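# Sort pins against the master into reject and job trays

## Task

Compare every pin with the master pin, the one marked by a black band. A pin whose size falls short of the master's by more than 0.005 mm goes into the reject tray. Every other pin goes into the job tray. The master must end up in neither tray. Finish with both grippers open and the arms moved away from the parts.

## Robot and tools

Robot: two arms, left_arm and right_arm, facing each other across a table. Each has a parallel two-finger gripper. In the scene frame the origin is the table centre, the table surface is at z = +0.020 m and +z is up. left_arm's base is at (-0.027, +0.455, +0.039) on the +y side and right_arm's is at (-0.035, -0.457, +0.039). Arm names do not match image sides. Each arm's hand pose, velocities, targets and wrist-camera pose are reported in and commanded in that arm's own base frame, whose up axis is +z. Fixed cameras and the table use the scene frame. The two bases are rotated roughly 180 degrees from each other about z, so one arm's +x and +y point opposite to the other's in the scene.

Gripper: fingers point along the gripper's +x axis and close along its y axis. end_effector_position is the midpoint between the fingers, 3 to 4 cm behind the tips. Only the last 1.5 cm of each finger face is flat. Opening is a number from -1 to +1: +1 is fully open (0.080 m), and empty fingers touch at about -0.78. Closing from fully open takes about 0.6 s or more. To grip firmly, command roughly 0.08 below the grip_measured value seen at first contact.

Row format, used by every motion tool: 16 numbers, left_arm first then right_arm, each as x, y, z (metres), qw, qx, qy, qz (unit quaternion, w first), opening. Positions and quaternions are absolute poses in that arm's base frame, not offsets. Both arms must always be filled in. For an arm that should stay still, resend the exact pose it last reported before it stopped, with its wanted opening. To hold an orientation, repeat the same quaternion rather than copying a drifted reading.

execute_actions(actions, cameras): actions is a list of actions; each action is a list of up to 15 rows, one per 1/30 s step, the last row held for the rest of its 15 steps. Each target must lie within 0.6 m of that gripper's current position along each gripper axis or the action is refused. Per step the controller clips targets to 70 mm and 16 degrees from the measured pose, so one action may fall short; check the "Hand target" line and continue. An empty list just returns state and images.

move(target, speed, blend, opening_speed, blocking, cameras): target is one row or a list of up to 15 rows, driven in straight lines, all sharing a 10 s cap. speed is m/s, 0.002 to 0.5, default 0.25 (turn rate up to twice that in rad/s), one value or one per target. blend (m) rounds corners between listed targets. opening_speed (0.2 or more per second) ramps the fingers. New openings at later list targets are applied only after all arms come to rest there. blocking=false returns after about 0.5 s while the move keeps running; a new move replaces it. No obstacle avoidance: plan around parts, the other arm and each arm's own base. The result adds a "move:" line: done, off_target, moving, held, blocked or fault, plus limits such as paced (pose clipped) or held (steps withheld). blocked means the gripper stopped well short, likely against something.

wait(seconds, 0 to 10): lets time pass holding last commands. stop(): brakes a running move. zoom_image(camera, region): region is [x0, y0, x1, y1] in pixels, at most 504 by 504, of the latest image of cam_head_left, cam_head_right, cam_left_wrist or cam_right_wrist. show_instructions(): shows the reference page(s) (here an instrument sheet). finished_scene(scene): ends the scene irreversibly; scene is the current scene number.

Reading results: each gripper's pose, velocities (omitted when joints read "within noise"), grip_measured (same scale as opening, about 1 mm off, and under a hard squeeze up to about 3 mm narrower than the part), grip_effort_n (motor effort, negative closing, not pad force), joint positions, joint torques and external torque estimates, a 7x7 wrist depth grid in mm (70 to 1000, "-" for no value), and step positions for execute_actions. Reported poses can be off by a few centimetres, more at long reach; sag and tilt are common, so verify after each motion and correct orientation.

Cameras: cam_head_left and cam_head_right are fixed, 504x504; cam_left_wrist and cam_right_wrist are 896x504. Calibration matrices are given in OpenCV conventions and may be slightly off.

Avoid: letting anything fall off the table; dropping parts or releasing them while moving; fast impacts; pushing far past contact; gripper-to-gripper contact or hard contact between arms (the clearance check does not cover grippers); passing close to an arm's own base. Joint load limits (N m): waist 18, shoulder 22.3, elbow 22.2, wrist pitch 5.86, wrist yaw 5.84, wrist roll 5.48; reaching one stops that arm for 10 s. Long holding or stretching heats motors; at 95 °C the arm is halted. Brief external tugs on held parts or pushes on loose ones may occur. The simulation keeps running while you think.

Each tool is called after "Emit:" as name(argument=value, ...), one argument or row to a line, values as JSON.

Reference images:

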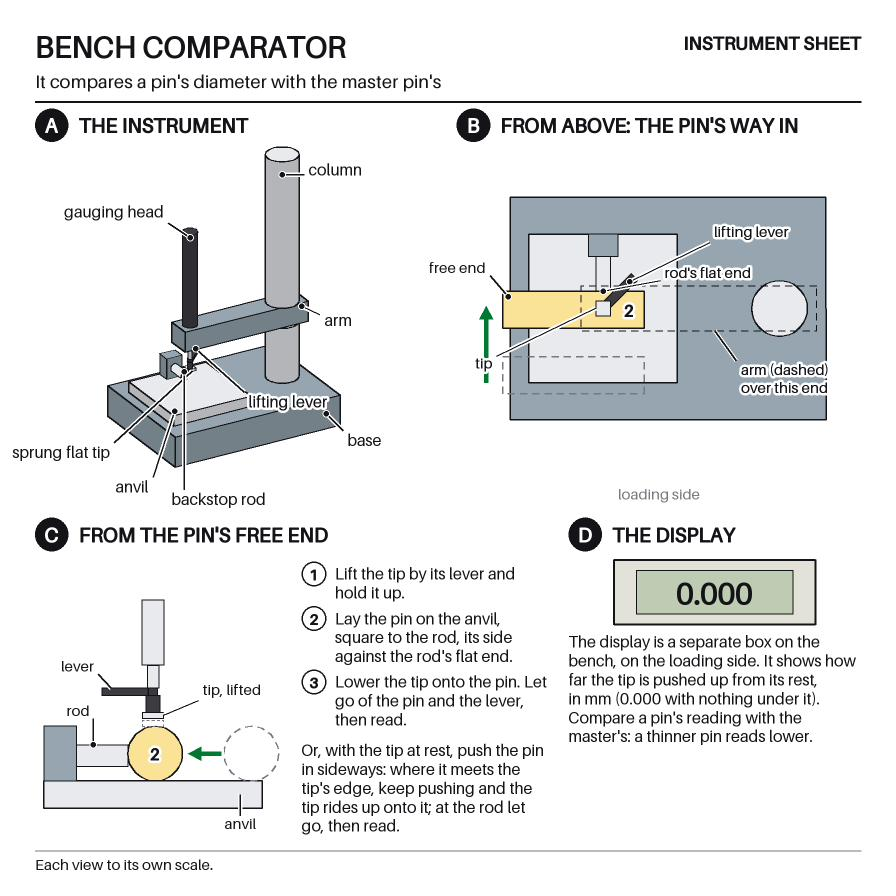

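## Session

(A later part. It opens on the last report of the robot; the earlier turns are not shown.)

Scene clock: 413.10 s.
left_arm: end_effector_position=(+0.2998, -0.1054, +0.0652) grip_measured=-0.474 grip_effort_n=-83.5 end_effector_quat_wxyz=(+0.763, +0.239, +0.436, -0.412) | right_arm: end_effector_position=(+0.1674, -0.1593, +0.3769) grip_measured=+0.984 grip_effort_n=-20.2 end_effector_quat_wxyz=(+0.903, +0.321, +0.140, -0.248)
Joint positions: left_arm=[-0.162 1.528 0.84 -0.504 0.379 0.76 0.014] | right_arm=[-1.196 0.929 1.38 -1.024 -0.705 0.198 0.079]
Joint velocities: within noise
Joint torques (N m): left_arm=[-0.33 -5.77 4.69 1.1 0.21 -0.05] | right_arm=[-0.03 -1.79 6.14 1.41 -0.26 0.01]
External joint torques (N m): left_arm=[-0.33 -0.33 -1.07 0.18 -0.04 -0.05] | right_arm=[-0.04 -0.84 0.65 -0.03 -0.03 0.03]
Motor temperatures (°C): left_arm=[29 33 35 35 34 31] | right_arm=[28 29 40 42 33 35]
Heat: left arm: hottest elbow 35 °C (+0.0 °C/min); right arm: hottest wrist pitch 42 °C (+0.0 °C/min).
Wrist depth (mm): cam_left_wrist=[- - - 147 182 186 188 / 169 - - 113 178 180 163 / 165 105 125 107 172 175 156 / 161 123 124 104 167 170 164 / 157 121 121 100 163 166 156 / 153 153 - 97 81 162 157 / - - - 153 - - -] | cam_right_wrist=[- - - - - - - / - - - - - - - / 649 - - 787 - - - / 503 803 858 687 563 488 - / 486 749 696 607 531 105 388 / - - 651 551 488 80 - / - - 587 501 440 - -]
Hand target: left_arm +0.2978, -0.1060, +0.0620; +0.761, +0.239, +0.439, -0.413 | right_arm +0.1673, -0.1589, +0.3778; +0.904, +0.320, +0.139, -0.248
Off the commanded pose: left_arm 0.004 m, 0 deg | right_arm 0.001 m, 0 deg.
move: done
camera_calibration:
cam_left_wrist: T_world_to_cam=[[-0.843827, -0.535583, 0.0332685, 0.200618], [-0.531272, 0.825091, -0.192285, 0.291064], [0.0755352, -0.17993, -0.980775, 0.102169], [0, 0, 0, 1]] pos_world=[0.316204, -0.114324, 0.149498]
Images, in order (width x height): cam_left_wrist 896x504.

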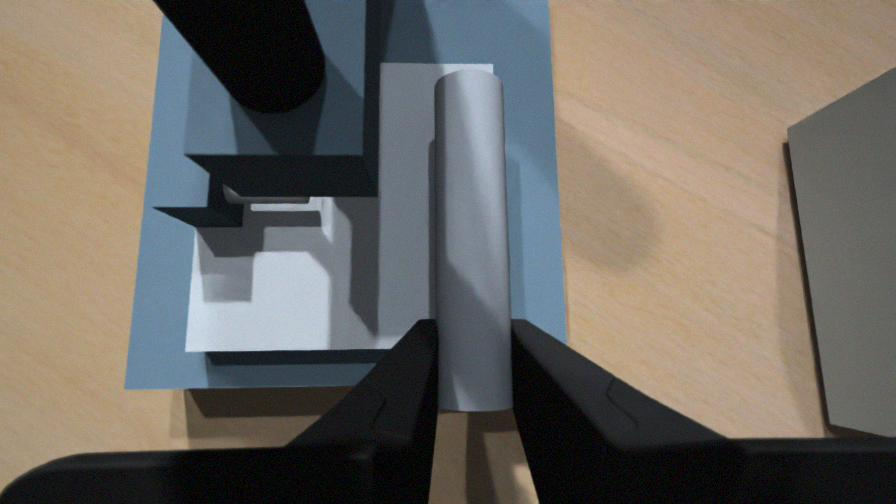

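Emit:
move(
  target=[
    [0.2985, -0.1055, 0.054, 0.7611, 0.2386, 0.4394, -0.4133, -0.54, 0.1673, -0.1589, 0.3778, 0.904, 0.320, 0.139, -0.248, 0.98],
    [0.3330, -0.0810, 0.054, 0.7646, 0.2347, 0.4415, -0.4066, -0.54, 0.1673, -0.1589, 0.3778, 0.904, 0.320, 0.139, -0.248, 0.98],
  ],
  speed=0.04,
  cameras=["cam_left_wrist"],
)

Emit:
move(
  target=[
    [0.3275, -0.0873, 0.0575, 0.7611, 0.2386, 0.4394, -0.4133, -0.54, 0.1673, -0.1589, 0.3778, 0.904, 0.320, 0.139, -0.248, 0.98],
    [0.3275, -0.0873, 0.0575, 0.7611, 0.2386, 0.4394, -0.4133, -0.1, 0.1673, -0.1589, 0.3778, 0.904, 0.320, 0.139, -0.248, 0.98],
    [0.303, -0.046, 0.13, 0.7611, 0.2386, 0.4394, -0.4133, -0.1, 0.1673, -0.1589, 0.3778, 0.904, 0.320, 0.139, -0.248, 0.98],
    [0.18, -0.14, 0.16, 0.7611, 0.2386, 0.4394, -0.4133, -0.1, 0.1673, -0.1589, 0.3778, 0.904, 0.320, 0.139, -0.248, 0.98],
  ],
  speed=[0.04, 0.05, 0.15, 0.25],
  blend=[0, 0, 0.02, 0],
  opening_speed=0.4,
  cameras=["cam_left_wrist"],
)

Emit:
zoom_image(
  camera="cam_left_wrist",
  region=[550, 190, 710, 270],
)

Emit:
zoom_image(
  camera="cam_left_wrist",
  region=[0, 80, 300, 320],
)

Scene clock: 423.50 s.
left_arm: end_effector_position=(+0.3277, -0.0880, +0.0575) grip_measured=-0.474 grip_effort_n=-83.5 end_effector_quat_wxyz=(+0.763, +0.233, +0.436, -0.417) | right_arm: end_effector_position=(+0.1674, -0.1593, +0.3769) grip_measured=+0.984 grip_effort_n=-20.2 end_effector_quat_wxyz=(+0.903, +0.321, +0.140, -0.248)
Joint positions: left_arm=[-0.08 1.65 0.931 -0.51 0.422 0.841 0.014] | right_arm=[-1.196 0.929 1.38 -1.024 -0.705 0.198 0.079]
Joint velocities: within noise
Joint torques (N m): left_arm=[1.38 -4.79 6.62 1.09 -0.24 0.09] | right_arm=[-0.03 -1.79 6.13 1.41 -0.26 0.01]
External joint torques (N m): left_arm=[1.38 1.43 1.03 0.25 -0.52 0.09] | right_arm=[-0.04 -0.95 0.7 -0.04 -0.04 0.03]
Motor temperatures (°C): left_arm=[29 33 35 35 34 31] | right_arm=[28 29 40 42 33 35]
Heat: left arm: hottest elbow 35 °C (-1.0 °C/min); right arm: hottest wrist pitch 42 °C (+0.0 °C/min).
Wrist depth (mm): cam_left_wrist=[167 168 138 - - 181 184 / 162 164 134 - - 175 178 / 157 158 100 107 123 169 172 / 153 154 117 104 121 165 167 / 149 150 114 101 117 160 163 / 144 146 - 97 76 155 158 / - - - 146 - - -] | cam_right_wrist=[- - - - - - - / - - - - - - - / 637 - 998 770 - - - / 480 816 851 684 564 485 - / 472 484 705 596 533 105 387 / - - 638 547 487 80 - / - - 578 499 442 - -]
Hand target: left_arm +0.3327, -0.0810, +0.0540; +0.765, +0.235, +0.442, -0.407 | right_arm +0.1673, -0.1589, +0.3778; +0.904, +0.320, +0.139, -0.248
Off the commanded pose: left_arm 0.009 m, 1 deg | right_arm 0.001 m, 0 deg.
move: off_target (left_arm)
camera_calibration:
cam_left_wrist: T_world_to_cam=[[-0.844778, -0.533096, 0.0464603, 0.233501], [-0.530736, 0.823611, -0.199958, 0.290201], [0.0683316, -0.193578, -0.978702, 0.0966242], [0, 0, 0, 1]] pos_world=[0.344674, -0.0958299, 0.141746]
Images, in order (width x height): cam_left_wrist 896x504.

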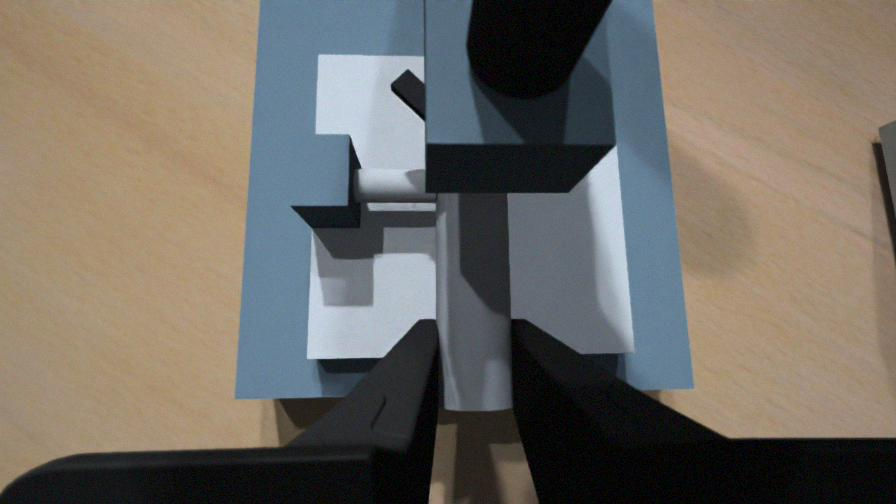

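Scene clock: 427.47 s.
left_arm: end_effector_position=(+0.1823, -0.1413, +0.1631) grip_measured=-0.103 grip_effort_n=14.2 end_effector_quat_wxyz=(+0.763, +0.237, +0.436, -0.415) | right_arm: end_effector_position=(+0.1674, -0.1593, +0.3769) grip_measured=+0.984 grip_effort_n=-19.8 end_effector_quat_wxyz=(+0.903, +0.321, +0.140, -0.248)
Joint positions: left_arm=[-0.502 1.005 0.87 -0.958 0.243 0.435 0.03] | right_arm=[-1.196 0.929 1.38 -1.024 -0.705 0.198 0.079]
Joint velocities: within noise
Joint torques (N m): left_arm=[-0.31 -3.41 4.86 0.85 -0.03 -0.08] | right_arm=[-0.02 -1.79 6.14 1.41 -0.26 0.01]
External joint torques (N m): left_arm=[-0.31 -1.14 -1.51 -0.23 -0.19 -0.08] | right_arm=[-0.04 -0.81 0.64 -0.04 -0.03 0.03]
Motor temperatures (°C): left_arm=[29 33 35 35 34 31] | right_arm=[28 29 40 42 33 35]
Heat: left arm: hottest elbow 35 °C (-1.0 °C/min); right arm: hottest wrist pitch 42 °C (+0.0 °C/min).
Wrist depth (mm): cam_left_wrist=[176 251 289 294 173 - - / 181 246 280 282 174 177 185 / 207 230 273 275 191 194 283 / 221 225 266 267 213 215 268 / 253 254 259 259 232 263 253 / 247 251 - 254 82 261 243 / - - - 248 81 - -] | cam_right_wrist=[- - - - - - - / - - - - - - - / 736 - 999 774 - - - / - 798 866 683 564 484 - / 545 821 713 605 532 105 388 / - - 657 550 480 80 - / - - 584 504 441 - -]
Hand target: left_arm +0.1800, -0.1400, +0.1599; +0.761, +0.239, +0.440, -0.413 | right_arm +0.1673, -0.1589, +0.3778; +0.904, +0.320, +0.139, -0.248
Off the commanded pose: left_arm 0.004 m, 0 deg | right_arm 0.001 m, 0 deg.
move: done
camera_calibration:
cam_left_wrist: T_world_to_cam=[[-0.844808, -0.53365, 0.0389517, 0.0785571], [-0.530206, 0.825115, -0.195108, 0.277359], [0.0719797, -0.185481, -0.980008, 0.200332], [0, 0, 0, 1]] pos_world=[0.199003, -0.149773, 0.247382]
Images, in order (width x height): cam_left_wrist 896x504.

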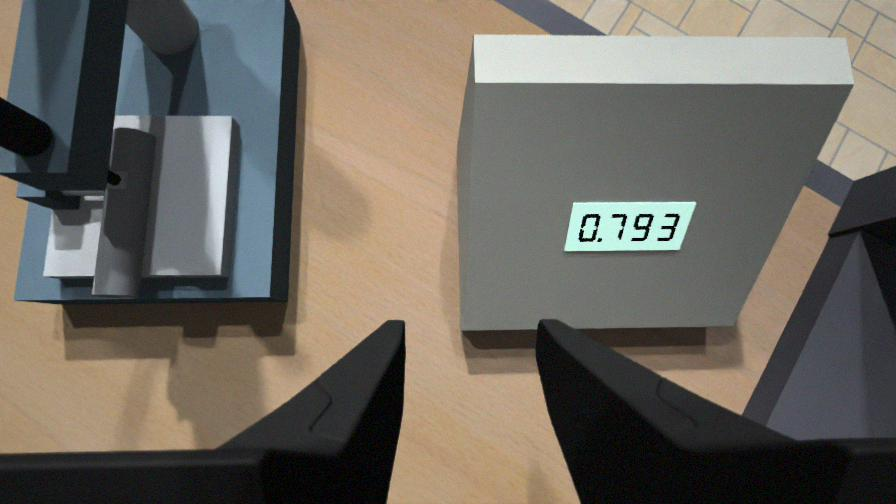

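Scaled by 3.150 from the camera's 896x504 image, which has a finer 1280x720 frame.

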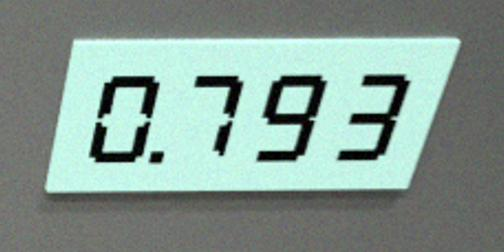

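Scaled by 1.680 from the camera's 896x504 image, which has a finer 1280x720 frame.

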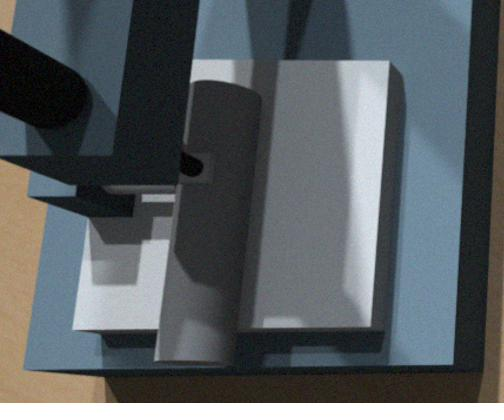

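Emit:
move(
  target=[
    [0.303, -0.046, 0.12, 0.7611, 0.2386, 0.4394, -0.4133, 0.0, 0.1673, -0.1589, 0.3778, 0.904, 0.320, 0.139, -0.248, 0.98],
    [0.3268, -0.0878, 0.0550, 0.7611, 0.2386, 0.4394, -0.4133, 0.0, 0.1673, -0.1589, 0.3778, 0.904, 0.320, 0.139, -0.248, 0.98],
    [0.3268, -0.0878, 0.0550, 0.7611, 0.2386, 0.4394, -0.4133, -0.54, 0.1673, -0.1589, 0.3778, 0.904, 0.320, 0.139, -0.248, 0.98],
    [0.3005, -0.105, 0.058, 0.7611, 0.2386, 0.4394, -0.4133, -0.54, 0.1673, -0.1589, 0.3778, 0.904, 0.320, 0.139, -0.248, 0.98],
    [0.2985, -0.106, 0.14, 0.7611, 0.2386, 0.4394, -0.4133, -0.54, 0.1673, -0.1589, 0.3778, 0.904, 0.320, 0.139, -0.248, 0.98],
  ],
  speed=[0.25, 0.06, 0.05, 0.06, 0.15],
  blend=[0.02, 0, 0, 0, 0],
  opening_speed=0.8,
  cameras=["cam_left_wrist"],
)

Emit:
move(
  target=[
    [0.33, 0.20, 0.15, 0.8660, 0, 0.5, 0, -0.54, 0.1673, -0.1589, 0.3778, 0.904, 0.320, 0.139, -0.248, 0.98],
    [0.372, 0.243, 0.10, 0.8660, 0, 0.5, 0, -0.54, 0.1673, -0.1589, 0.3778, 0.904, 0.320, 0.139, -0.248, 0.98],
    [0.372, 0.243, 0.035, 0.8660, 0, 0.5, 0, -0.54, 0.1673, -0.1589, 0.3778, 0.904, 0.320, 0.139, -0.248, 0.98],
  ],
  speed=[0.3,0.2,0.1],
  blend=[0.03,0.01,0],
  cameras=["cam_left_wrist"],
)

Scene clock: 448.30 s.
left_arm: end_effector_position=(+0.2952, -0.1046, +0.1324) grip_measured=-0.476 grip_effort_n=-83.5 end_effector_quat_wxyz=(+0.756, +0.234, +0.449, -0.415) | right_arm: end_effector_position=(+0.1674, -0.1593, +0.3769) grip_measured=+0.984 grip_effort_n=-20.2 end_effector_quat_wxyz=(+0.903, +0.321, +0.140, -0.248)
Joint positions: left_arm=[-0.162 1.45 1.058 -0.832 0.38 0.759 0.014] | right_arm=[-1.196 0.929 1.38 -1.024 -0.705 0.198 0.079]
Joint velocities: within noise
Joint torques (N m): left_arm=[-0.31 -7.02 7.88 0.75 0.19 -0.02] | right_arm=[-0.03 -1.79 6.14 1.41 -0.26 0.01]
External joint torques (N m): left_arm=[-0.29 -1.7 1.7 -0.11 -0.07 -0.02] | right_arm=[-0.04 -0.83 0.6 -0.06 -0.04 0.03]
Motor temperatures (°C): left_arm=[29 32 35 36 34 31] | right_arm=[28 29 40 42 33 35]
Heat: left arm: hottest wrist pitch 36 °C (+0.0 °C/min); right arm: hottest wrist pitch 42 °C (+0.0 °C/min).
Wrist depth (mm): cam_left_wrist=[- - 138 218 257 263 - / 233 - 134 113 251 255 151 / 227 231 130 109 245 219 152 / 222 224 187 106 239 219 166 / 217 219 187 102 234 219 186 / 213 216 - 99 81 231 234 / - - - 217 - - -] | cam_right_wrist=[- - - - - - - / - - - - - - - / 655 - 989 781 - - - / 671 818 871 682 560 483 - / 435 832 704 601 531 105 386 / - - 658 550 480 80 - / - - 586 501 441 - -]
Hand target: left_arm +0.2984, -0.1059, +0.1400; +0.761, +0.239, +0.439, -0.413 | right_arm +0.1673, -0.1589, +0.3778; +0.904, +0.320, +0.139, -0.248
Off the commanded pose: left_arm 0.008 m, 1 deg | right_arm 0.001 m, 0 deg.
move: done
camera_calibration:
cam_left_wrist: T_world_to_cam=[[-0.841971, -0.536425, 0.0577282, 0.191072], [-0.53768, 0.825442, -0.171889, 0.300173], [0.0445541, -0.175764, -0.983424, 0.178489], [0, 0, 0, 1]] pos_world=[0.314321, -0.113907, 0.216097]
Images, in order (width x height): cam_left_wrist 896x504.

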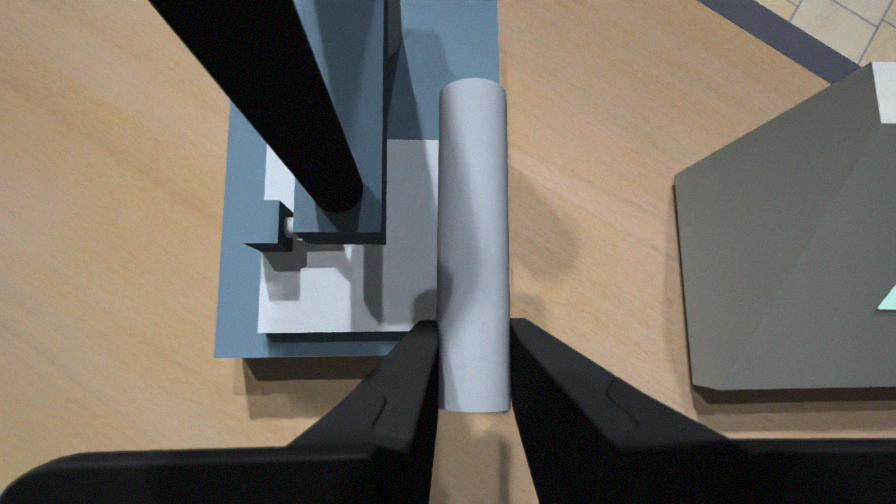

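Scene clock: 451.53 s.
left_arm: end_effector_position=(+0.3747, +0.2446, +0.0420) grip_measured=-0.537 grip_effort_n=-18.8 end_effector_quat_wxyz=(+0.869, +0.005, +0.495, +0.004) | right_arm: end_effector_position=(+0.1674, -0.1593, +0.3769) grip_measured=+0.984 grip_effort_n=-19.8 end_effector_quat_wxyz=(+0.903, +0.321, +0.140, -0.248)
Joint positions: left_arm=[0.684 1.998 1.301 -0.437 0.318 0.615 0.011] | right_arm=[-1.196 0.929 1.38 -1.024 -0.705 0.198 0.079]
Joint velocities: within noise
Joint torques (N m): left_arm=[0.2 -9.18 4.57 1.04 0.34 0.08] | right_arm=[-0.03 -1.8 6.14 1.41 -0.26 0.01]
External joint torques (N m): left_arm=[0.14 -0.2 -1.25 0.05 0.14 0.08] | right_arm=[-0.04 -0.85 0.65 -0.04 -0.04 0.03]
Motor temperatures (°C): left_arm=[29 33 35 36 34 31] | right_arm=[28 29 40 42 33 35]
Heat: left arm: hottest wrist pitch 36 °C (+0.0 °C/min); right arm: hottest wrist pitch 42 °C (+0.0 °C/min).
Wrist depth (mm): cam_left_wrist=[130 145 147 149 150 152 154 / 129 142 144 145 146 148 149 / 126 137 126 141 142 138 145 / - 134 124 137 138 137 141 / 121 130 132 133 134 134 137 / 120 127 - 128 78 134 133 / - - - 126 - - -] | cam_right_wrist=[- - - - - - - / - 508 522 - - - - / 637 - 528 653 - - - / - 819 870 606 564 485 - / - 830 709 605 537 105 386 / - - 654 547 482 80 - / - - 579 500 441 - -]
Hand target: left_arm +0.3719, +0.2429, +0.0350; +0.866, +0.000, +0.500, +0.000 | right_arm +0.1673, -0.1589, +0.3778; +0.904, +0.320, +0.139, -0.248
Off the commanded pose: left_arm 0.008 m, 1 deg | right_arm 0.001 m, 0 deg.
move: done
camera_calibration:
cam_left_wrist: T_world_to_cam=[[-0.0102487, -0.999601, 0.0263371, 0.253505], [-0.980293, 0.00484735, -0.19749, 0.406725], [0.197283, -0.0278421, -0.979951, 0.0538088], [0, 0, 0, 1]] pos_world=[0.390692, 0.25293, 0.126377]
Images, in order (width x height): cam_left_wrist 896x504.

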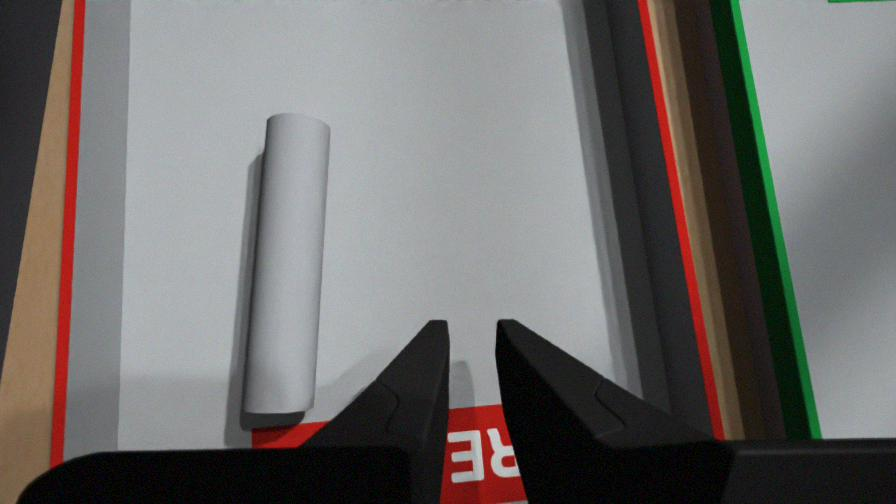

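Emit:
move(
  target=[
    [0.24, 0.19, 0.25, 0.8660, 0, 0.5, 0, 0.0, 0.1673, -0.1589, 0.3778, 0.904, 0.320, 0.139, -0.248, 0.98],
  ],
)

Emit:
zoom_image(
  camera="cam_head_left",
  region=[110, 150, 310, 370],
)

Scene clock: 457.67 s.
left_arm: end_effector_position=(+0.2392, +0.1888, +0.2468) grip_measured=-0.003 grip_effort_n=14.2 end_effector_quat_wxyz=(+0.864, -0.001, +0.504, +0.000) | right_arm: end_effector_position=(+0.1674, -0.1593, +0.3769) grip_measured=+0.984 grip_effort_n=-20.2 end_effector_quat_wxyz=(+0.903, +0.321, +0.140, -0.248)
Joint positions: left_arm=[0.853 1.446 1.511 -1.282 0.381 0.782 0.035] | right_arm=[-1.196 0.929 1.38 -1.024 -0.705 0.198 0.079]
Joint velocities: within noise
Joint torques (N m): left_arm=[0.29 -5.49 7.25 0.66 0.45 0.09] | right_arm=[-0.03 -1.79 6.14 1.41 -0.26 0.01]
External joint torques (N m): left_arm=[0.28 -0.49 1.27 -0.22 0.19 0.09] | right_arm=[-0.04 -0.84 0.62 -0.05 -0.04 0.03]
Motor temperatures (°C): left_arm=[29 34 35 36 34 31] | right_arm=[28 29 40 42 33 35]
Heat: left arm: hottest wrist pitch 36 °C (+1.0 °C/min); right arm: hottest wrist pitch 42 °C (+0.0 °C/min).
Wrist depth (mm): cam_left_wrist=[- 364 373 380 386 393 401 / - 355 363 370 373 382 387 / - 346 354 360 364 373 341 / - 342 346 352 358 363 351 / - 333 338 343 350 354 358 / - 322 - 334 84 349 351 / - - - 328 79 - -] | cam_right_wrist=[460 511 - - - - - / - 511 - - - - - / 659 - 980 782 - - - / - 772 853 681 559 481 - / - 830 697 604 530 106 387 / - - 656 548 482 80 - / - - 583 503 441 - -]
Hand target: left_arm +0.2400, +0.1900, +0.2500; +0.866, +0.000, +0.500, +0.000 | right_arm +0.1673, -0.1589, +0.3778; +0.904, +0.320, +0.139, -0.248
Off the commanded pose: left_arm 0.004 m, 1 deg | right_arm 0.001 m, 0 deg.
move: done
camera_calibration:
cam_left_wrist: T_world_to_cam=[[-0.00995379, -0.999055, 0.0423165, 0.186775], [-0.984095, 0.00228102, -0.177628, 0.311132], [0.177364, -0.0434116, -0.983187, 0.288201], [0, 0, 0, 1]] pos_world=[0.256926, 0.1984, 0.330718]

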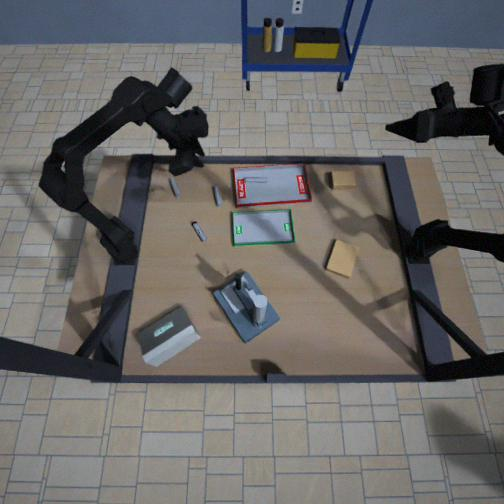

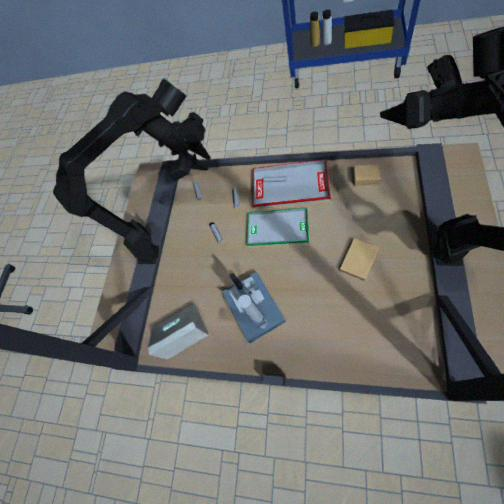

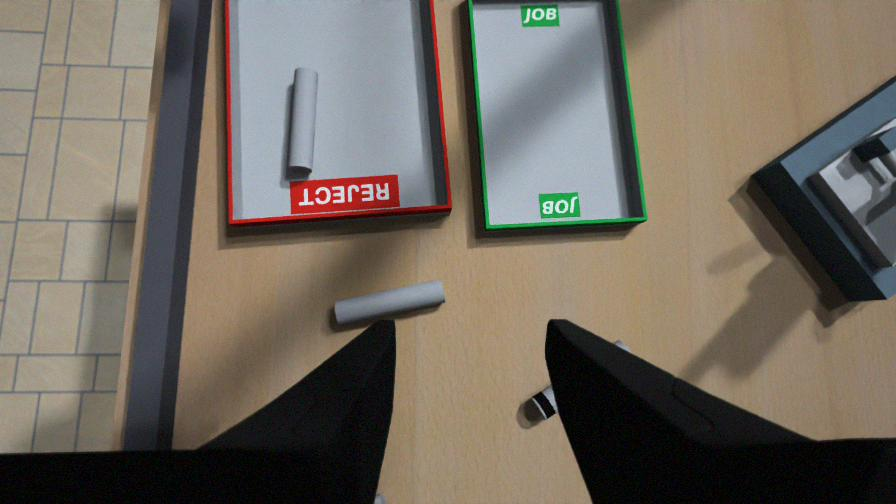

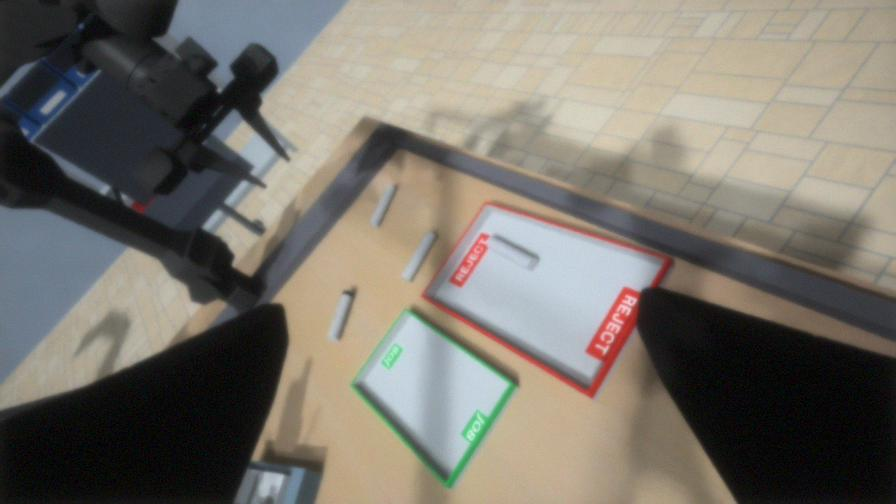

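Scaled by 2.291 from the camera's 504x504 image, which has a finer 720x720 frame.

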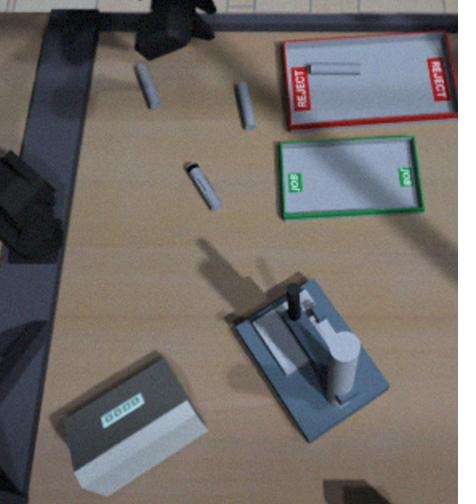

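Emit:
move(
  target=[
    [0.287, 0.184, 0.06, 0.5556, -0.3836, 0.3208, 0.6644, 0.0, 0.1673, -0.1589, 0.3778, 0.904, 0.320, 0.139, -0.248, 0.98],
  ],
  speed=0.25,
  cameras=["cam_left_wrist"],
)

Scene clock: 468.77 s.
left_arm: end_effector_position=(+0.2845, +0.1834, +0.0600) grip_measured=-0.003 grip_effort_n=13.7 end_effector_quat_wxyz=(+0.555, -0.386, +0.322, +0.663) | right_arm: end_effector_position=(+0.1674, -0.1593, +0.3769) grip_measured=+0.984 grip_effort_n=-19.8 end_effector_quat_wxyz=(+0.903, +0.321, +0.140, -0.248)
Joint positions: left_arm=[0.355 1.8 1.141 -0.811 -0.508 -1.369 0.035] | right_arm=[-1.196 0.929 1.38 -1.024 -0.705 0.198 0.079]
Joint velocities: within noise
Joint torques (N m): left_arm=[-0.32 -6.85 6.43 0.21 -0.59 -0.06] | right_arm=[-0.04 -1.79 6.14 1.41 -0.26 0.01]
External joint torques (N m): left_arm=[-0.32 0.33 0.97 -0.27 -0.22 -0.06] | right_arm=[-0.03 -0.92 0.68 -0.04 -0.05 0.03]
Motor temperatures (°C): left_arm=[29 34 36 36 34 31] | right_arm=[28 29 40 42 33 35]
Heat: left arm: hottest elbow 36 °C (+1.0 °C/min); right arm: hottest wrist pitch 42 °C (+0.0 °C/min).
Wrist depth (mm): cam_left_wrist=[170 172 174 175 177 176 177 / 165 167 168 171 172 170 157 / 160 162 164 165 167 166 168 / 157 158 160 160 163 161 163 / 153 154 156 155 159 157 159 / 149 150 80 152 85 154 155 / - - - 149 94 - -] | cam_right_wrist=[- - - - - - - / - - - - - - - / 486 482 980 776 - - - / - 477 529 671 562 483 - / - 819 700 605 527 105 387 / - - 655 552 486 80 - / - - 585 503 438 - -]
Hand target: left_arm +0.2869, +0.1840, +0.0600; +0.556, -0.384, +0.321, +0.664 | right_arm +0.1673, -0.1589, +0.3778; +0.904, +0.320, +0.139, -0.248
Off the commanded pose: left_arm 0.003 m, 0 deg | right_arm 0.001 m, 0 deg.
move: done
camera_calibration:
cam_left_wrist: T_world_to_cam=[[0.985142, 0.166769, 0.0410196, -0.307044], [0.171472, -0.968474, -0.180706, 0.172003], [0.00959026, 0.185055, -0.982681, 0.10214], [0, 0, 0, 1]] pos_world=[0.272009, 0.198884, 0.144048]
Images, in order (width x height): cam_left_wrist 896x504.

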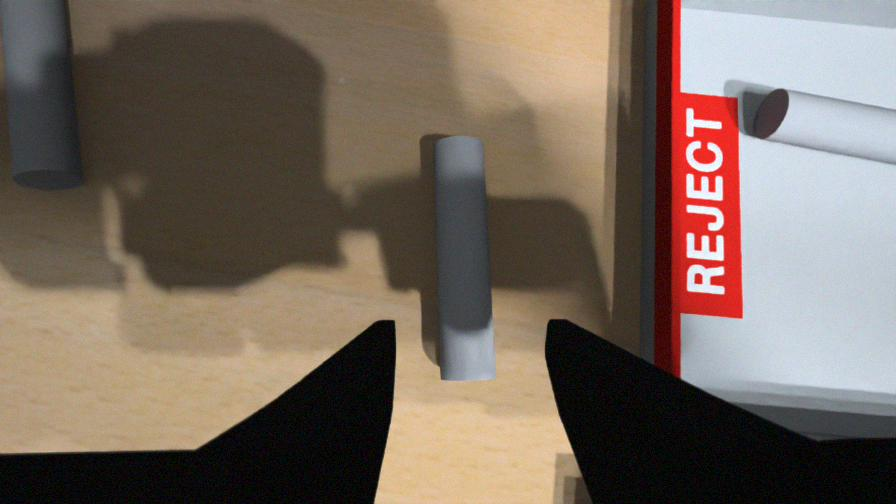

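Emit:
move(
  target=[
    [0.281, 0.1835, 0.0122, 0.5556, -0.3836, 0.3208, 0.6644, 0.0, 0.1673, -0.1589, 0.3778, 0.904, 0.320, 0.139, -0.248, 0.98],
    [0.281, 0.1835, 0.0125, 0.5556, -0.3836, 0.3208, 0.6644, -0.6, 0.1673, -0.1589, 0.3778, 0.904, 0.320, 0.139, -0.248, 0.98],
    [0.281, 0.1835, 0.09, 0.5556, -0.3836, 0.3208, 0.6644, -0.6, 0.1673, -0.1589, 0.3778, 0.904, 0.320, 0.139, -0.248, 0.98],
  ],
  speed=[0.1, 0.05, 0.12],
  opening_speed=0.8,
  cameras=["cam_left_wrist"],
)

Emit:
move(
  target=[
    [0.33, 0.22, 0.10, 0.8660, 0, 0.5, 0, -0.6, 0.1673, -0.1589, 0.3778, 0.904, 0.320, 0.139, -0.248, 0.98],
    [0.372, 0.243, 0.08, 0.8660, 0, 0.5, 0, -0.6, 0.1673, -0.1589, 0.3778, 0.904, 0.320, 0.139, -0.248, 0.98],
  ],
  speed=[0.3,0.15],
  cameras=["cam_left_wrist"],
)

Scene clock: 477.70 s.
left_arm: end_effector_position=(+0.2780, +0.1812, +0.0830) grip_measured=-0.475 grip_effort_n=-83.5 end_effector_quat_wxyz=(+0.551, -0.380, +0.330, +0.666) | right_arm: end_effector_position=(+0.1674, -0.1593, +0.3769) grip_measured=+0.984 grip_effort_n=-20.2 end_effector_quat_wxyz=(+0.903, +0.321, +0.140, -0.248)
Joint positions: left_arm=[0.355 1.758 1.189 -0.922 -0.51 -1.367 0.014] | right_arm=[-1.196 0.929 1.38 -1.024 -0.705 0.198 0.079]
Joint velocities: within noise
Joint torques (N m): left_arm=[0.14 -9.2 6.94 0.21 -0.53 0.05] | right_arm=[-0.03 -1.79 6.13 1.41 -0.26 0.01]
External joint torques (N m): left_arm=[0.11 -2.22 1.41 -0.22 -0.17 0.05] | right_arm=[-0.04 -0.88 0.71 -0.02 -0.04 0.03]
Motor temperatures (°C): left_arm=[29 34 35 35 34 31] | right_arm=[28 29 41 42 33 35]
Heat: left arm: hottest elbow 35 °C (+0.0 °C/min); right arm: hottest wrist pitch 42 °C (+0.0 °C/min).
Wrist depth (mm): cam_left_wrist=[195 198 199 200 202 194 197 / 191 193 194 192 195 192 195 / 185 188 189 106 190 187 187 / 182 183 184 103 185 182 184 / 178 178 179 99 181 178 179 / 173 174 - 97 82 174 174 / - - - 170 - - -] | cam_right_wrist=[- - - - - - - / - - - - - - - / 472 462 904 770 - - - / - 460 533 687 565 482 - / - 821 702 603 535 105 386 / - - 659 558 483 80 - / - - 584 502 441 - -]
Hand target: left_arm +0.2809, +0.1835, +0.0900; +0.556, -0.384, +0.321, +0.664 | right_arm +0.1673, -0.1589, +0.3778; +0.904, +0.320, +0.139, -0.248
Off the commanded pose: left_arm 0.008 m, 1 deg | right_arm 0.001 m, 0 deg.
move: done
camera_calibration:
cam_left_wrist: T_world_to_cam=[[0.986089, 0.165126, 0.0190038, -0.299415], [0.165849, -0.969878, -0.178412, 0.176784], [-0.0110289, 0.179082, -0.983772, 0.132088], [0, 0, 0, 1]] pos_world=[0.267387, 0.197245, 0.167175]
Images, in order (width x height): cam_left_wrist 896x504.

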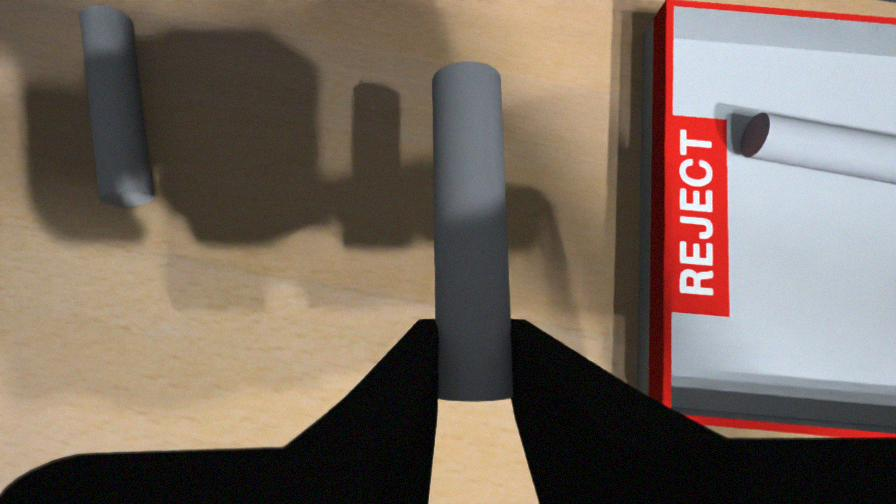

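Scene clock: 481.67 s.
left_arm: end_effector_position=(+0.3677, +0.2413, +0.0773) grip_measured=-0.475 grip_effort_n=-83.5 end_effector_quat_wxyz=(+0.864, -0.002, +0.504, -0.001) | right_arm: end_effector_position=(+0.1674, -0.1593, +0.3769) grip_measured=+0.984 grip_effort_n=-19.8 end_effector_quat_wxyz=(+0.903, +0.321, +0.140, -0.248)
Joint positions: left_arm=[0.689 1.935 1.374 -0.6 0.32 0.619 0.014] | right_arm=[-1.196 0.929 1.38 -1.024 -0.705 0.198 0.079]
Joint velocities: within noise
Joint torques (N m): left_arm=[-0.24 -9.25 7.72 0.94 0.27 -0.05] | right_arm=[-0.03 -1.79 6.14 1.41 -0.26 0.01]
External joint torques (N m): left_arm=[-0.23 -0.56 1.74 -0.01 0.05 -0.05] | right_arm=[-0.04 -0.87 0.71 -0.01 -0.04 0.03]
Motor temperatures (°C): left_arm=[29 35 36 35 34 31] | right_arm=[28 29 41 42 33 35]
Heat: left arm: hottest elbow 36 °C (+1.0 °C/min); right arm: hottest wrist pitch 42 °C (+0.0 °C/min).
Wrist depth (mm): cam_left_wrist=[172 179 182 185 188 191 194 / 172 174 177 177 182 185 189 / 170 170 172 106 178 182 185 / 166 166 167 102 173 177 180 / 163 162 152 99 170 173 176 / 159 159 - 97 82 168 171 / - - - 153 - - -] | cam_right_wrist=[- - - - - - - / 504 492 469 - - - - / 603 - 516 651 - - - / - 784 850 650 560 485 - / - 817 701 608 528 106 387 / - - 657 546 484 80 - / - - 583 503 443 - -]
Hand target: left_arm +0.3719, +0.2430, +0.0799; +0.866, +0.000, +0.500, +0.000 | right_arm +0.1673, -0.1589, +0.3778; +0.904, +0.320, +0.139, -0.248
Off the commanded pose: left_arm 0.005 m, 1 deg | right_arm 0.001 m, 0 deg.
move: done
camera_calibration:
cam_left_wrist: T_world_to_cam=[[-0.00914138, -0.998993, 0.0439248, 0.24725], [-0.984143, 0.00120666, -0.177371, 0.407574], [0.17714, -0.0448497, -0.983163, 0.101452], [0, 0, 0, 1]] pos_world=[0.385401, 0.25106, 0.161175]
Images, in order (width x height): cam_left_wrist 896x504.

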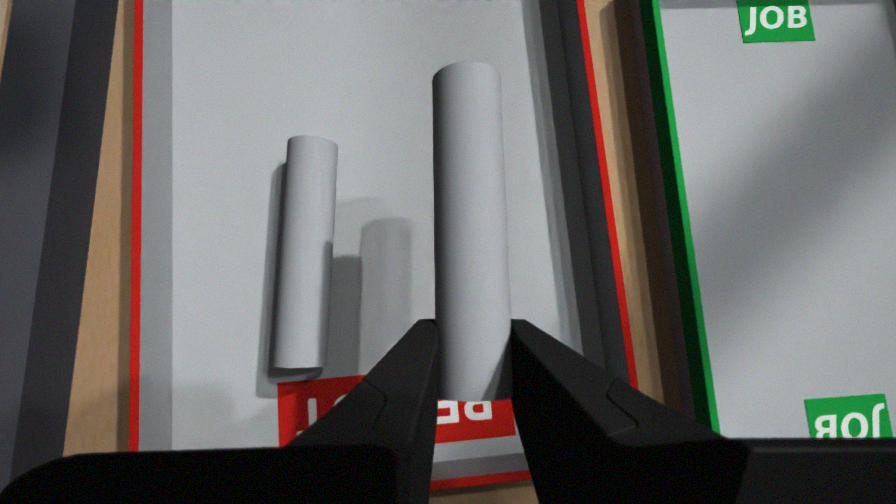

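Emit:
move(
  target=[
    [0.372, 0.243, 0.03, 0.8660, 0, 0.5, 0, -0.6, 0.1673, -0.1589, 0.3778, 0.904, 0.320, 0.139, -0.248, 0.98],
    [0.372, 0.243, 0.021, 0.8660, 0, 0.5, 0, -0.6, 0.1673, -0.1589, 0.3778, 0.904, 0.320, 0.139, -0.248, 0.98],
    [0.372, 0.243, 0.022, 0.8660, 0, 0.5, 0, -0.2, 0.1673, -0.1589, 0.3778, 0.904, 0.320, 0.139, -0.248, 0.98],
    [0.34, 0.243, 0.1, 0.8660, 0, 0.5, 0, -0.2, 0.1673, -0.1589, 0.3778, 0.904, 0.320, 0.139, -0.248, 0.98],
  ],
  speed=[0.1, 0.03, 0.05, 0.12],
  opening_speed=0.5,
  cameras=["cam_left_wrist","cam_head_left"],
)

Scene clock: 490.27 s.
left_arm: end_effector_position=(+0.3384, +0.2411, +0.0938) grip_measured=-0.203 grip_effort_n=14.2 end_effector_quat_wxyz=(+0.862, -0.004, +0.506, -0.001) | right_arm: end_effector_position=(+0.1674, -0.1593, +0.3769) grip_measured=+0.984 grip_effort_n=-20.2 end_effector_quat_wxyz=(+0.903, +0.321, +0.140, -0.248)
Joint positions: left_arm=[0.74 1.843 1.323 -0.663 0.339 0.669 0.026] | right_arm=[-1.196 0.929 1.38 -1.024 -0.705 0.198 0.079]
Joint velocities: within noise
Joint torques (N m): left_arm=[0.24 -10.22 7.06 0.71 0.42 0.1] | right_arm=[-0.04 -1.79 6.13 1.41 -0.26 0.01]
External joint torques (N m): left_arm=[0.23 -2 0.84 -0.27 0.19 0.1] | right_arm=[-0.05 -0.87 0.68 -0.02 -0.04 0.03]
Motor temperatures (°C): left_arm=[29 36 36 36 34 31] | right_arm=[28 29 41 43 33 35]
Heat: left arm: hottest shoulder 36 °C (+3.0 °C/min); right arm: hottest wrist pitch 43 °C (+1.0 °C/min).
Wrist depth (mm): cam_left_wrist=[177 196 200 204 206 210 214 / 173 192 194 197 201 205 209 / 173 188 189 191 198 200 204 / 173 184 184 187 193 196 199 / 174 179 182 184 188 191 194 / 174 177 - 183 82 188 191 / - - - 179 - - -] | cam_right_wrist=[- - - - - - - / 513 492 489 - - - - / 620 - 555 728 - - - / - 808 848 677 565 485 - / - 819 703 599 528 106 387 / - - 652 552 485 80 - / - - 585 501 440 - -]
Hand target: left_arm +0.3400, +0.2430, +0.1001; +0.866, +0.000, +0.500, +0.000 | right_arm +0.1673, -0.1589, +0.3778; +0.904, +0.320, +0.139, -0.248
Off the commanded pose: left_arm 0.007 m, 1 deg | right_arm 0.001 m, 0 deg.
move: done
camera_calibration:
cam_left_wrist: T_world_to_cam=[[-0.00860124, -0.998845, 0.0472789, 0.245598], [-0.985102, 0.000343036, -0.171968, 0.381759], [0.171753, -0.0480537, -0.983967, 0.125549], [0, 0, 0, 1]] pos_world=[0.356621, 0.251216, 0.177575]
Images, in order (width x height): cam_head_left 504x504, cam_left_wrist 896x504.

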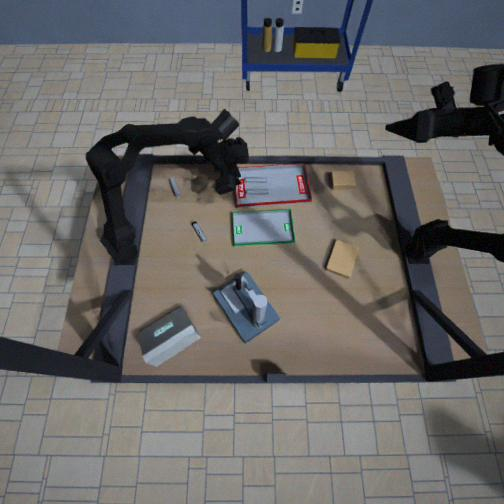

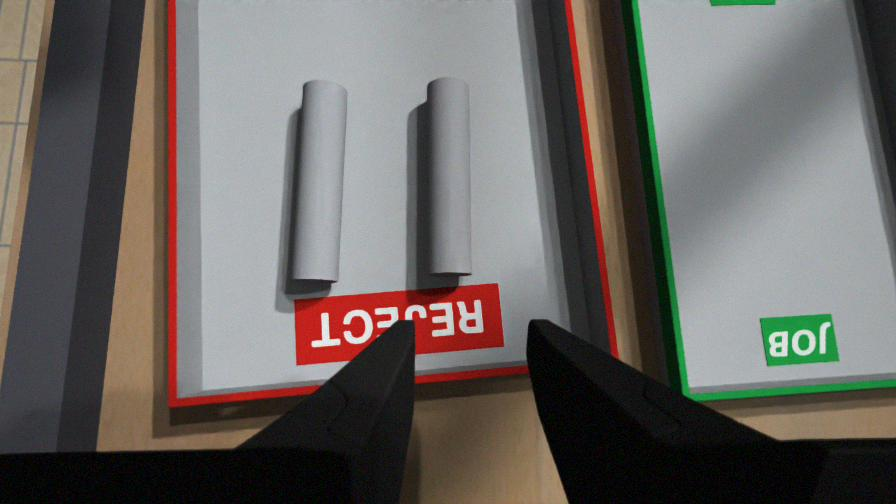

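Emit:
move(
  target=[
    [0.26, 0.2, 0.13, 0.5556, -0.3836, 0.3208, 0.6644, 0.0, 0.1673, -0.1589, 0.3778, 0.904, 0.320, 0.139, -0.248, 0.98],
    [0.137, 0.229, 0.06, 0.4905, -0.4121, 0.2832, 0.7137, 0.1, 0.1673, -0.1589, 0.3778, 0.904, 0.320, 0.139, -0.248, 0.98],
  ],
  speed=0.25,
  blend=0.03,
  cameras=["cam_left_wrist"],
)

Scene clock: 503.53 s.
left_arm: end_effector_position=(+0.1393, +0.2307, +0.0613) grip_measured=+0.097 grip_effort_n=14.2 end_effector_quat_wxyz=(+0.491, -0.411, +0.282, +0.715) | right_arm: end_effector_position=(+0.1674, -0.1593, +0.3769) grip_measured=+0.984 grip_effort_n=-20.2 end_effector_quat_wxyz=(+0.903, +0.321, +0.140, -0.248)
Joint positions: left_arm=[0.766 1.449 0.765 -0.663 -0.483 -1.116 0.039] | right_arm=[-1.196 0.929 1.38 -1.024 -0.705 0.198 0.079]
Joint velocities: within noise
Joint torques (N m): left_arm=[0.31 -6.21 4.14 0.7 -0.19 0.1] | right_arm=[-0.02 -1.79 6.14 1.41 -0.26 0.01]
External joint torques (N m): left_arm=[0.33 -1.6 -1.44 0.02 0.15 0.1] | right_arm=[-0.03 -0.83 0.62 -0.05 -0.04 0.03]
Motor temperatures (°C): left_arm=[29 37 36 36 34 31] | right_arm=[28 29 41 43 33 35]
Heat: left arm: hottest shoulder 37 °C (+5.0 °C/min); right arm: hottest wrist pitch 43 °C (+1.0 °C/min).
Wrist depth (mm): cam_left_wrist=[152 154 177 180 180 164 163 / 148 149 172 175 176 178 172 / 144 147 167 169 171 173 175 / 140 159 163 163 167 168 170 / 137 157 159 158 162 163 165 / 140 153 80 154 90 160 160 / - - - 151 151 - -] | cam_right_wrist=[- - - - - - - / - - - - - - - / 640 575 657 768 - - - / - 820 855 691 561 483 - / - 818 706 599 527 105 388 / - - 660 557 487 80 - / - - 585 496 439 - -]
Hand target: left_arm +0.1371, +0.2290, +0.0600; +0.490, -0.412, +0.283, +0.714 | right_arm +0.1673, -0.1589, +0.3778; +0.904, +0.320, +0.139, -0.248
Off the commanded pose: left_arm 0.003 m, 0 deg | right_arm 0.001 m, 0 deg.
move: done
camera_calibration:
cam_left_wrist: T_world_to_cam=[[0.936821, 0.347504, 0.0400931, -0.206836], [0.348551, -0.917589, -0.191161, 0.207213], [-0.0296403, 0.193059, -0.980739, 0.0995336], [0, 0, 0, 1]] pos_world=[0.124494, 0.242797, 0.14552]
Images, in order (width x height): cam_left_wrist 896x504.

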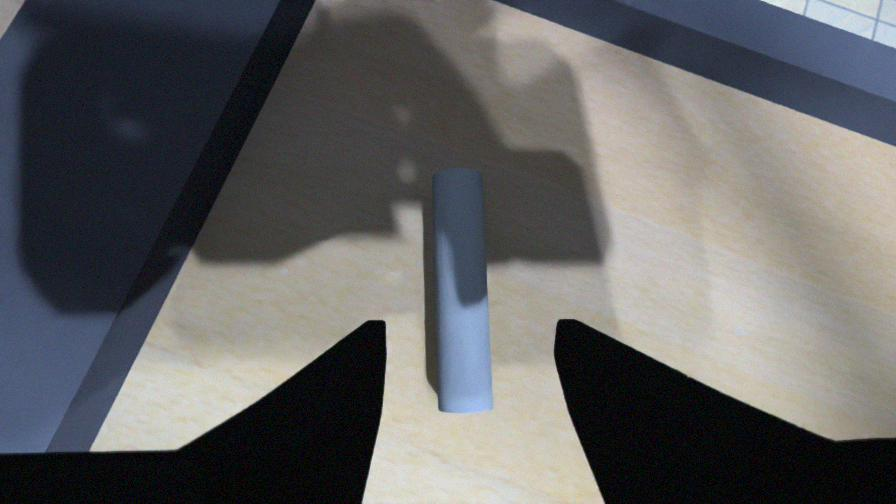

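Emit:
move(
  target=[
    [0.1365, 0.2218, 0.0122, 0.4905, -0.4121, 0.2832, 0.7137, 0.1, 0.1673, -0.1589, 0.3778, 0.904, 0.320, 0.139, -0.248, 0.98],
    [0.1365, 0.2218, 0.0125, 0.4905, -0.4121, 0.2832, 0.7137, -0.6, 0.1673, -0.1589, 0.3778, 0.904, 0.320, 0.139, -0.248, 0.98],
    [0.1365, 0.2218, 0.12, 0.4905, -0.4121, 0.2832, 0.7137, -0.6, 0.1673, -0.1589, 0.3778, 0.904, 0.320, 0.139, -0.248, 0.98],
  ],
  speed=[0.1, 0.05, 0.15],
  opening_speed=0.8,
  cameras=["cam_left_wrist"],
)

Emit:
move(
  target=[
    [0.23, 0.05, 0.14, 0.8529, -0.0868, 0.4924, 0.1504, -0.6, 0.1673, -0.1589, 0.3778, 0.904, 0.320, 0.139, -0.248, 0.98],
    [0.24, -0.07, 0.14, 0.7611, 0.2386, 0.4394, -0.4133, -0.6, 0.1673, -0.1589, 0.3778, 0.904, 0.320, 0.139, -0.248, 0.98],
    [0.2978, -0.106, 0.12, 0.7611, 0.2386, 0.4394, -0.4133, -0.6, 0.1673, -0.1589, 0.3778, 0.904, 0.320, 0.139, -0.248, 0.98],
    [0.2978, -0.106, 0.062, 0.7611, 0.2386, 0.4394, -0.4133, -0.6, 0.1673, -0.1589, 0.3778, 0.904, 0.320, 0.139, -0.248, 0.98],
  ],
  speed=[0.4, 0.4, 0.15, 0.1],
  blend=[0.03, 0, 0.01, 0],
  cameras=["cam_left_wrist"],
)

Scene clock: 514.27 s.
left_arm: end_effector_position=(+0.1335, +0.2198, +0.1140) grip_measured=-0.475 grip_effort_n=-83.5 end_effector_quat_wxyz=(+0.485, -0.410, +0.292, +0.715) | right_arm: end_effector_position=(+0.1674, -0.1593, +0.3769) grip_measured=+0.984 grip_effort_n=-20.2 end_effector_quat_wxyz=(+0.903, +0.321, +0.140, -0.248)
Joint positions: left_arm=[0.75 1.349 0.911 -0.942 -0.482 -1.135 0.014] | right_arm=[-1.196 0.929 1.38 -1.024 -0.705 0.198 0.079]
Joint velocities: within noise
Joint torques (N m): left_arm=[-0.27 -5.69 7.44 0.43 -0.38 -0.05] | right_arm=[-0.03 -1.79 6.13 1.41 -0.26 0.01]
External joint torques (N m): left_arm=[-0.26 -1.54 1.62 -0.17 -0.05 -0.05] | right_arm=[-0.02 -0.85 0.62 -0.05 -0.04 0.03]
Motor temperatures (°C): left_arm=[29 36 36 36 34 31] | right_arm=[28 29 41 43 33 35]
Heat: left arm: hottest shoulder 36 °C (+3.0 °C/min); right arm: hottest wrist pitch 43 °C (+1.0 °C/min).
Wrist depth (mm): cam_left_wrist=[233 213 213 234 216 - - / 226 206 209 114 230 217 213 / 219 200 220 107 224 226 225 / 195 195 216 215 219 220 221 / 190 191 211 100 213 214 215 / 185 188 - 98 82 209 210 / - - - 201 - - -] | cam_right_wrist=[- - - - - - - / - 544 - - - - - / 653 608 838 773 - - - / - 790 862 686 561 486 - / - 826 702 601 532 105 388 / - - 658 551 483 80 - / - - 584 500 439 - -]
Hand target: left_arm +0.1365, +0.2218, +0.1201; +0.491, -0.412, +0.283, +0.714 | right_arm +0.1673, -0.1589, +0.3778; +0.904, +0.320, +0.139, -0.248
Off the commanded pose: left_arm 0.007 m, 1 deg | right_arm 0.001 m, 0 deg.
move: done
camera_calibration:
cam_left_wrist: T_world_to_cam=[[0.936983, 0.34883, 0.0195188, -0.197707], [0.346569, -0.920937, -0.178227, 0.208783], [-0.0441954, 0.173761, -0.983796, 0.159679], [0, 0, 0, 1]] pos_world=[0.119947, 0.233497, 0.198161]
Images, in order (width x height): cam_left_wrist 896x504.

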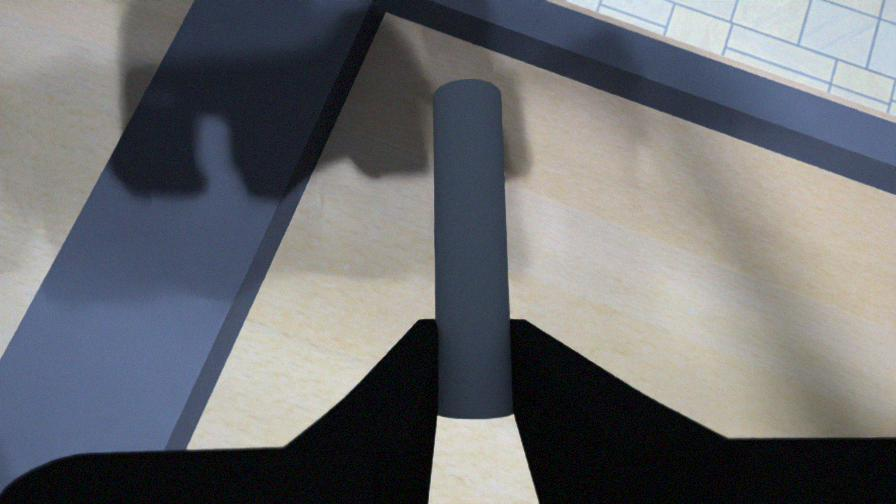

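Scene clock: 519.67 s.
left_arm: end_effector_position=(+0.2998, -0.1054, +0.0652) grip_measured=-0.475 grip_effort_n=-83.5 end_effector_quat_wxyz=(+0.763, +0.239, +0.436, -0.412) | right_arm: end_effector_position=(+0.1674, -0.1593, +0.3769) grip_measured=+0.984 grip_effort_n=-20.2 end_effector_quat_wxyz=(+0.903, +0.321, +0.140, -0.248)
Joint positions: left_arm=[-0.162 1.528 0.84 -0.504 0.379 0.76 0.014] | right_arm=[-1.196 0.929 1.38 -1.024 -0.705 0.198 0.079]
Joint velocities: within noise
Joint torques (N m): left_arm=[-0.33 -5.77 4.68 1.09 0.2 -0.05] | right_arm=[-0.03 -1.79 6.15 1.41 -0.26 0.01]
External joint torques (N m): left_arm=[-0.34 -0.28 -1.12 0.17 -0.05 -0.05] | right_arm=[-0.02 -0.79 0.61 -0.05 -0.04 0.03]
Motor temperatures (°C): left_arm=[29 36 36 36 34 31] | right_arm=[28 29 41 43 33 35]
Heat: left arm: hottest shoulder 36 °C (+2.0 °C/min); right arm: hottest wrist pitch 43 °C (+1.0 °C/min).
Wrist depth (mm): cam_left_wrist=[- - - 148 182 186 188 / 169 - - 130 178 180 164 / 165 105 125 108 172 175 156 / 161 123 124 124 167 170 164 / 157 121 122 101 164 166 156 / 154 153 - 98 82 162 157 / - - - 154 - - -] | cam_right_wrist=[- - - - - - - / - - - - - - - / 632 - - 767 - - - / 500 810 856 679 564 483 - / 483 760 704 600 530 105 386 / - - 660 555 484 80 - / - - 581 505 442 - -]
Hand target: left_arm +0.2977, -0.1060, +0.0619; +0.761, +0.239, +0.440, -0.413 | right_arm +0.1673, -0.1589, +0.3778; +0.904, +0.320, +0.139, -0.248
Off the commanded pose: left_arm 0.004 m, 0 deg | right_arm 0.001 m, 0 deg.
move: done
camera_calibration:
cam_left_wrist: T_world_to_cam=[[-0.843827, -0.535583, 0.0332685, 0.200618], [-0.531272, 0.825091, -0.192285, 0.291064], [0.0755352, -0.17993, -0.980775, 0.102169], [0, 0, 0, 1]] pos_world=[0.316204, -0.114324, 0.149498]
Images, in order (width x height): cam_left_wrist 896x504.

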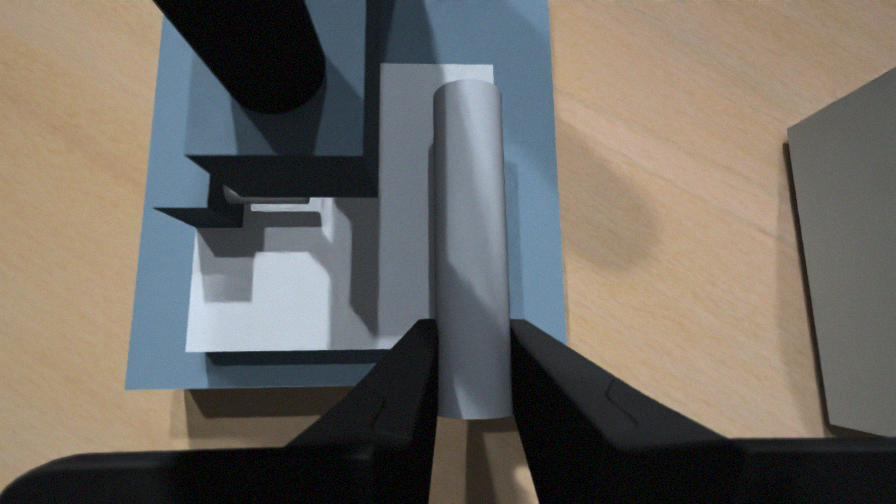

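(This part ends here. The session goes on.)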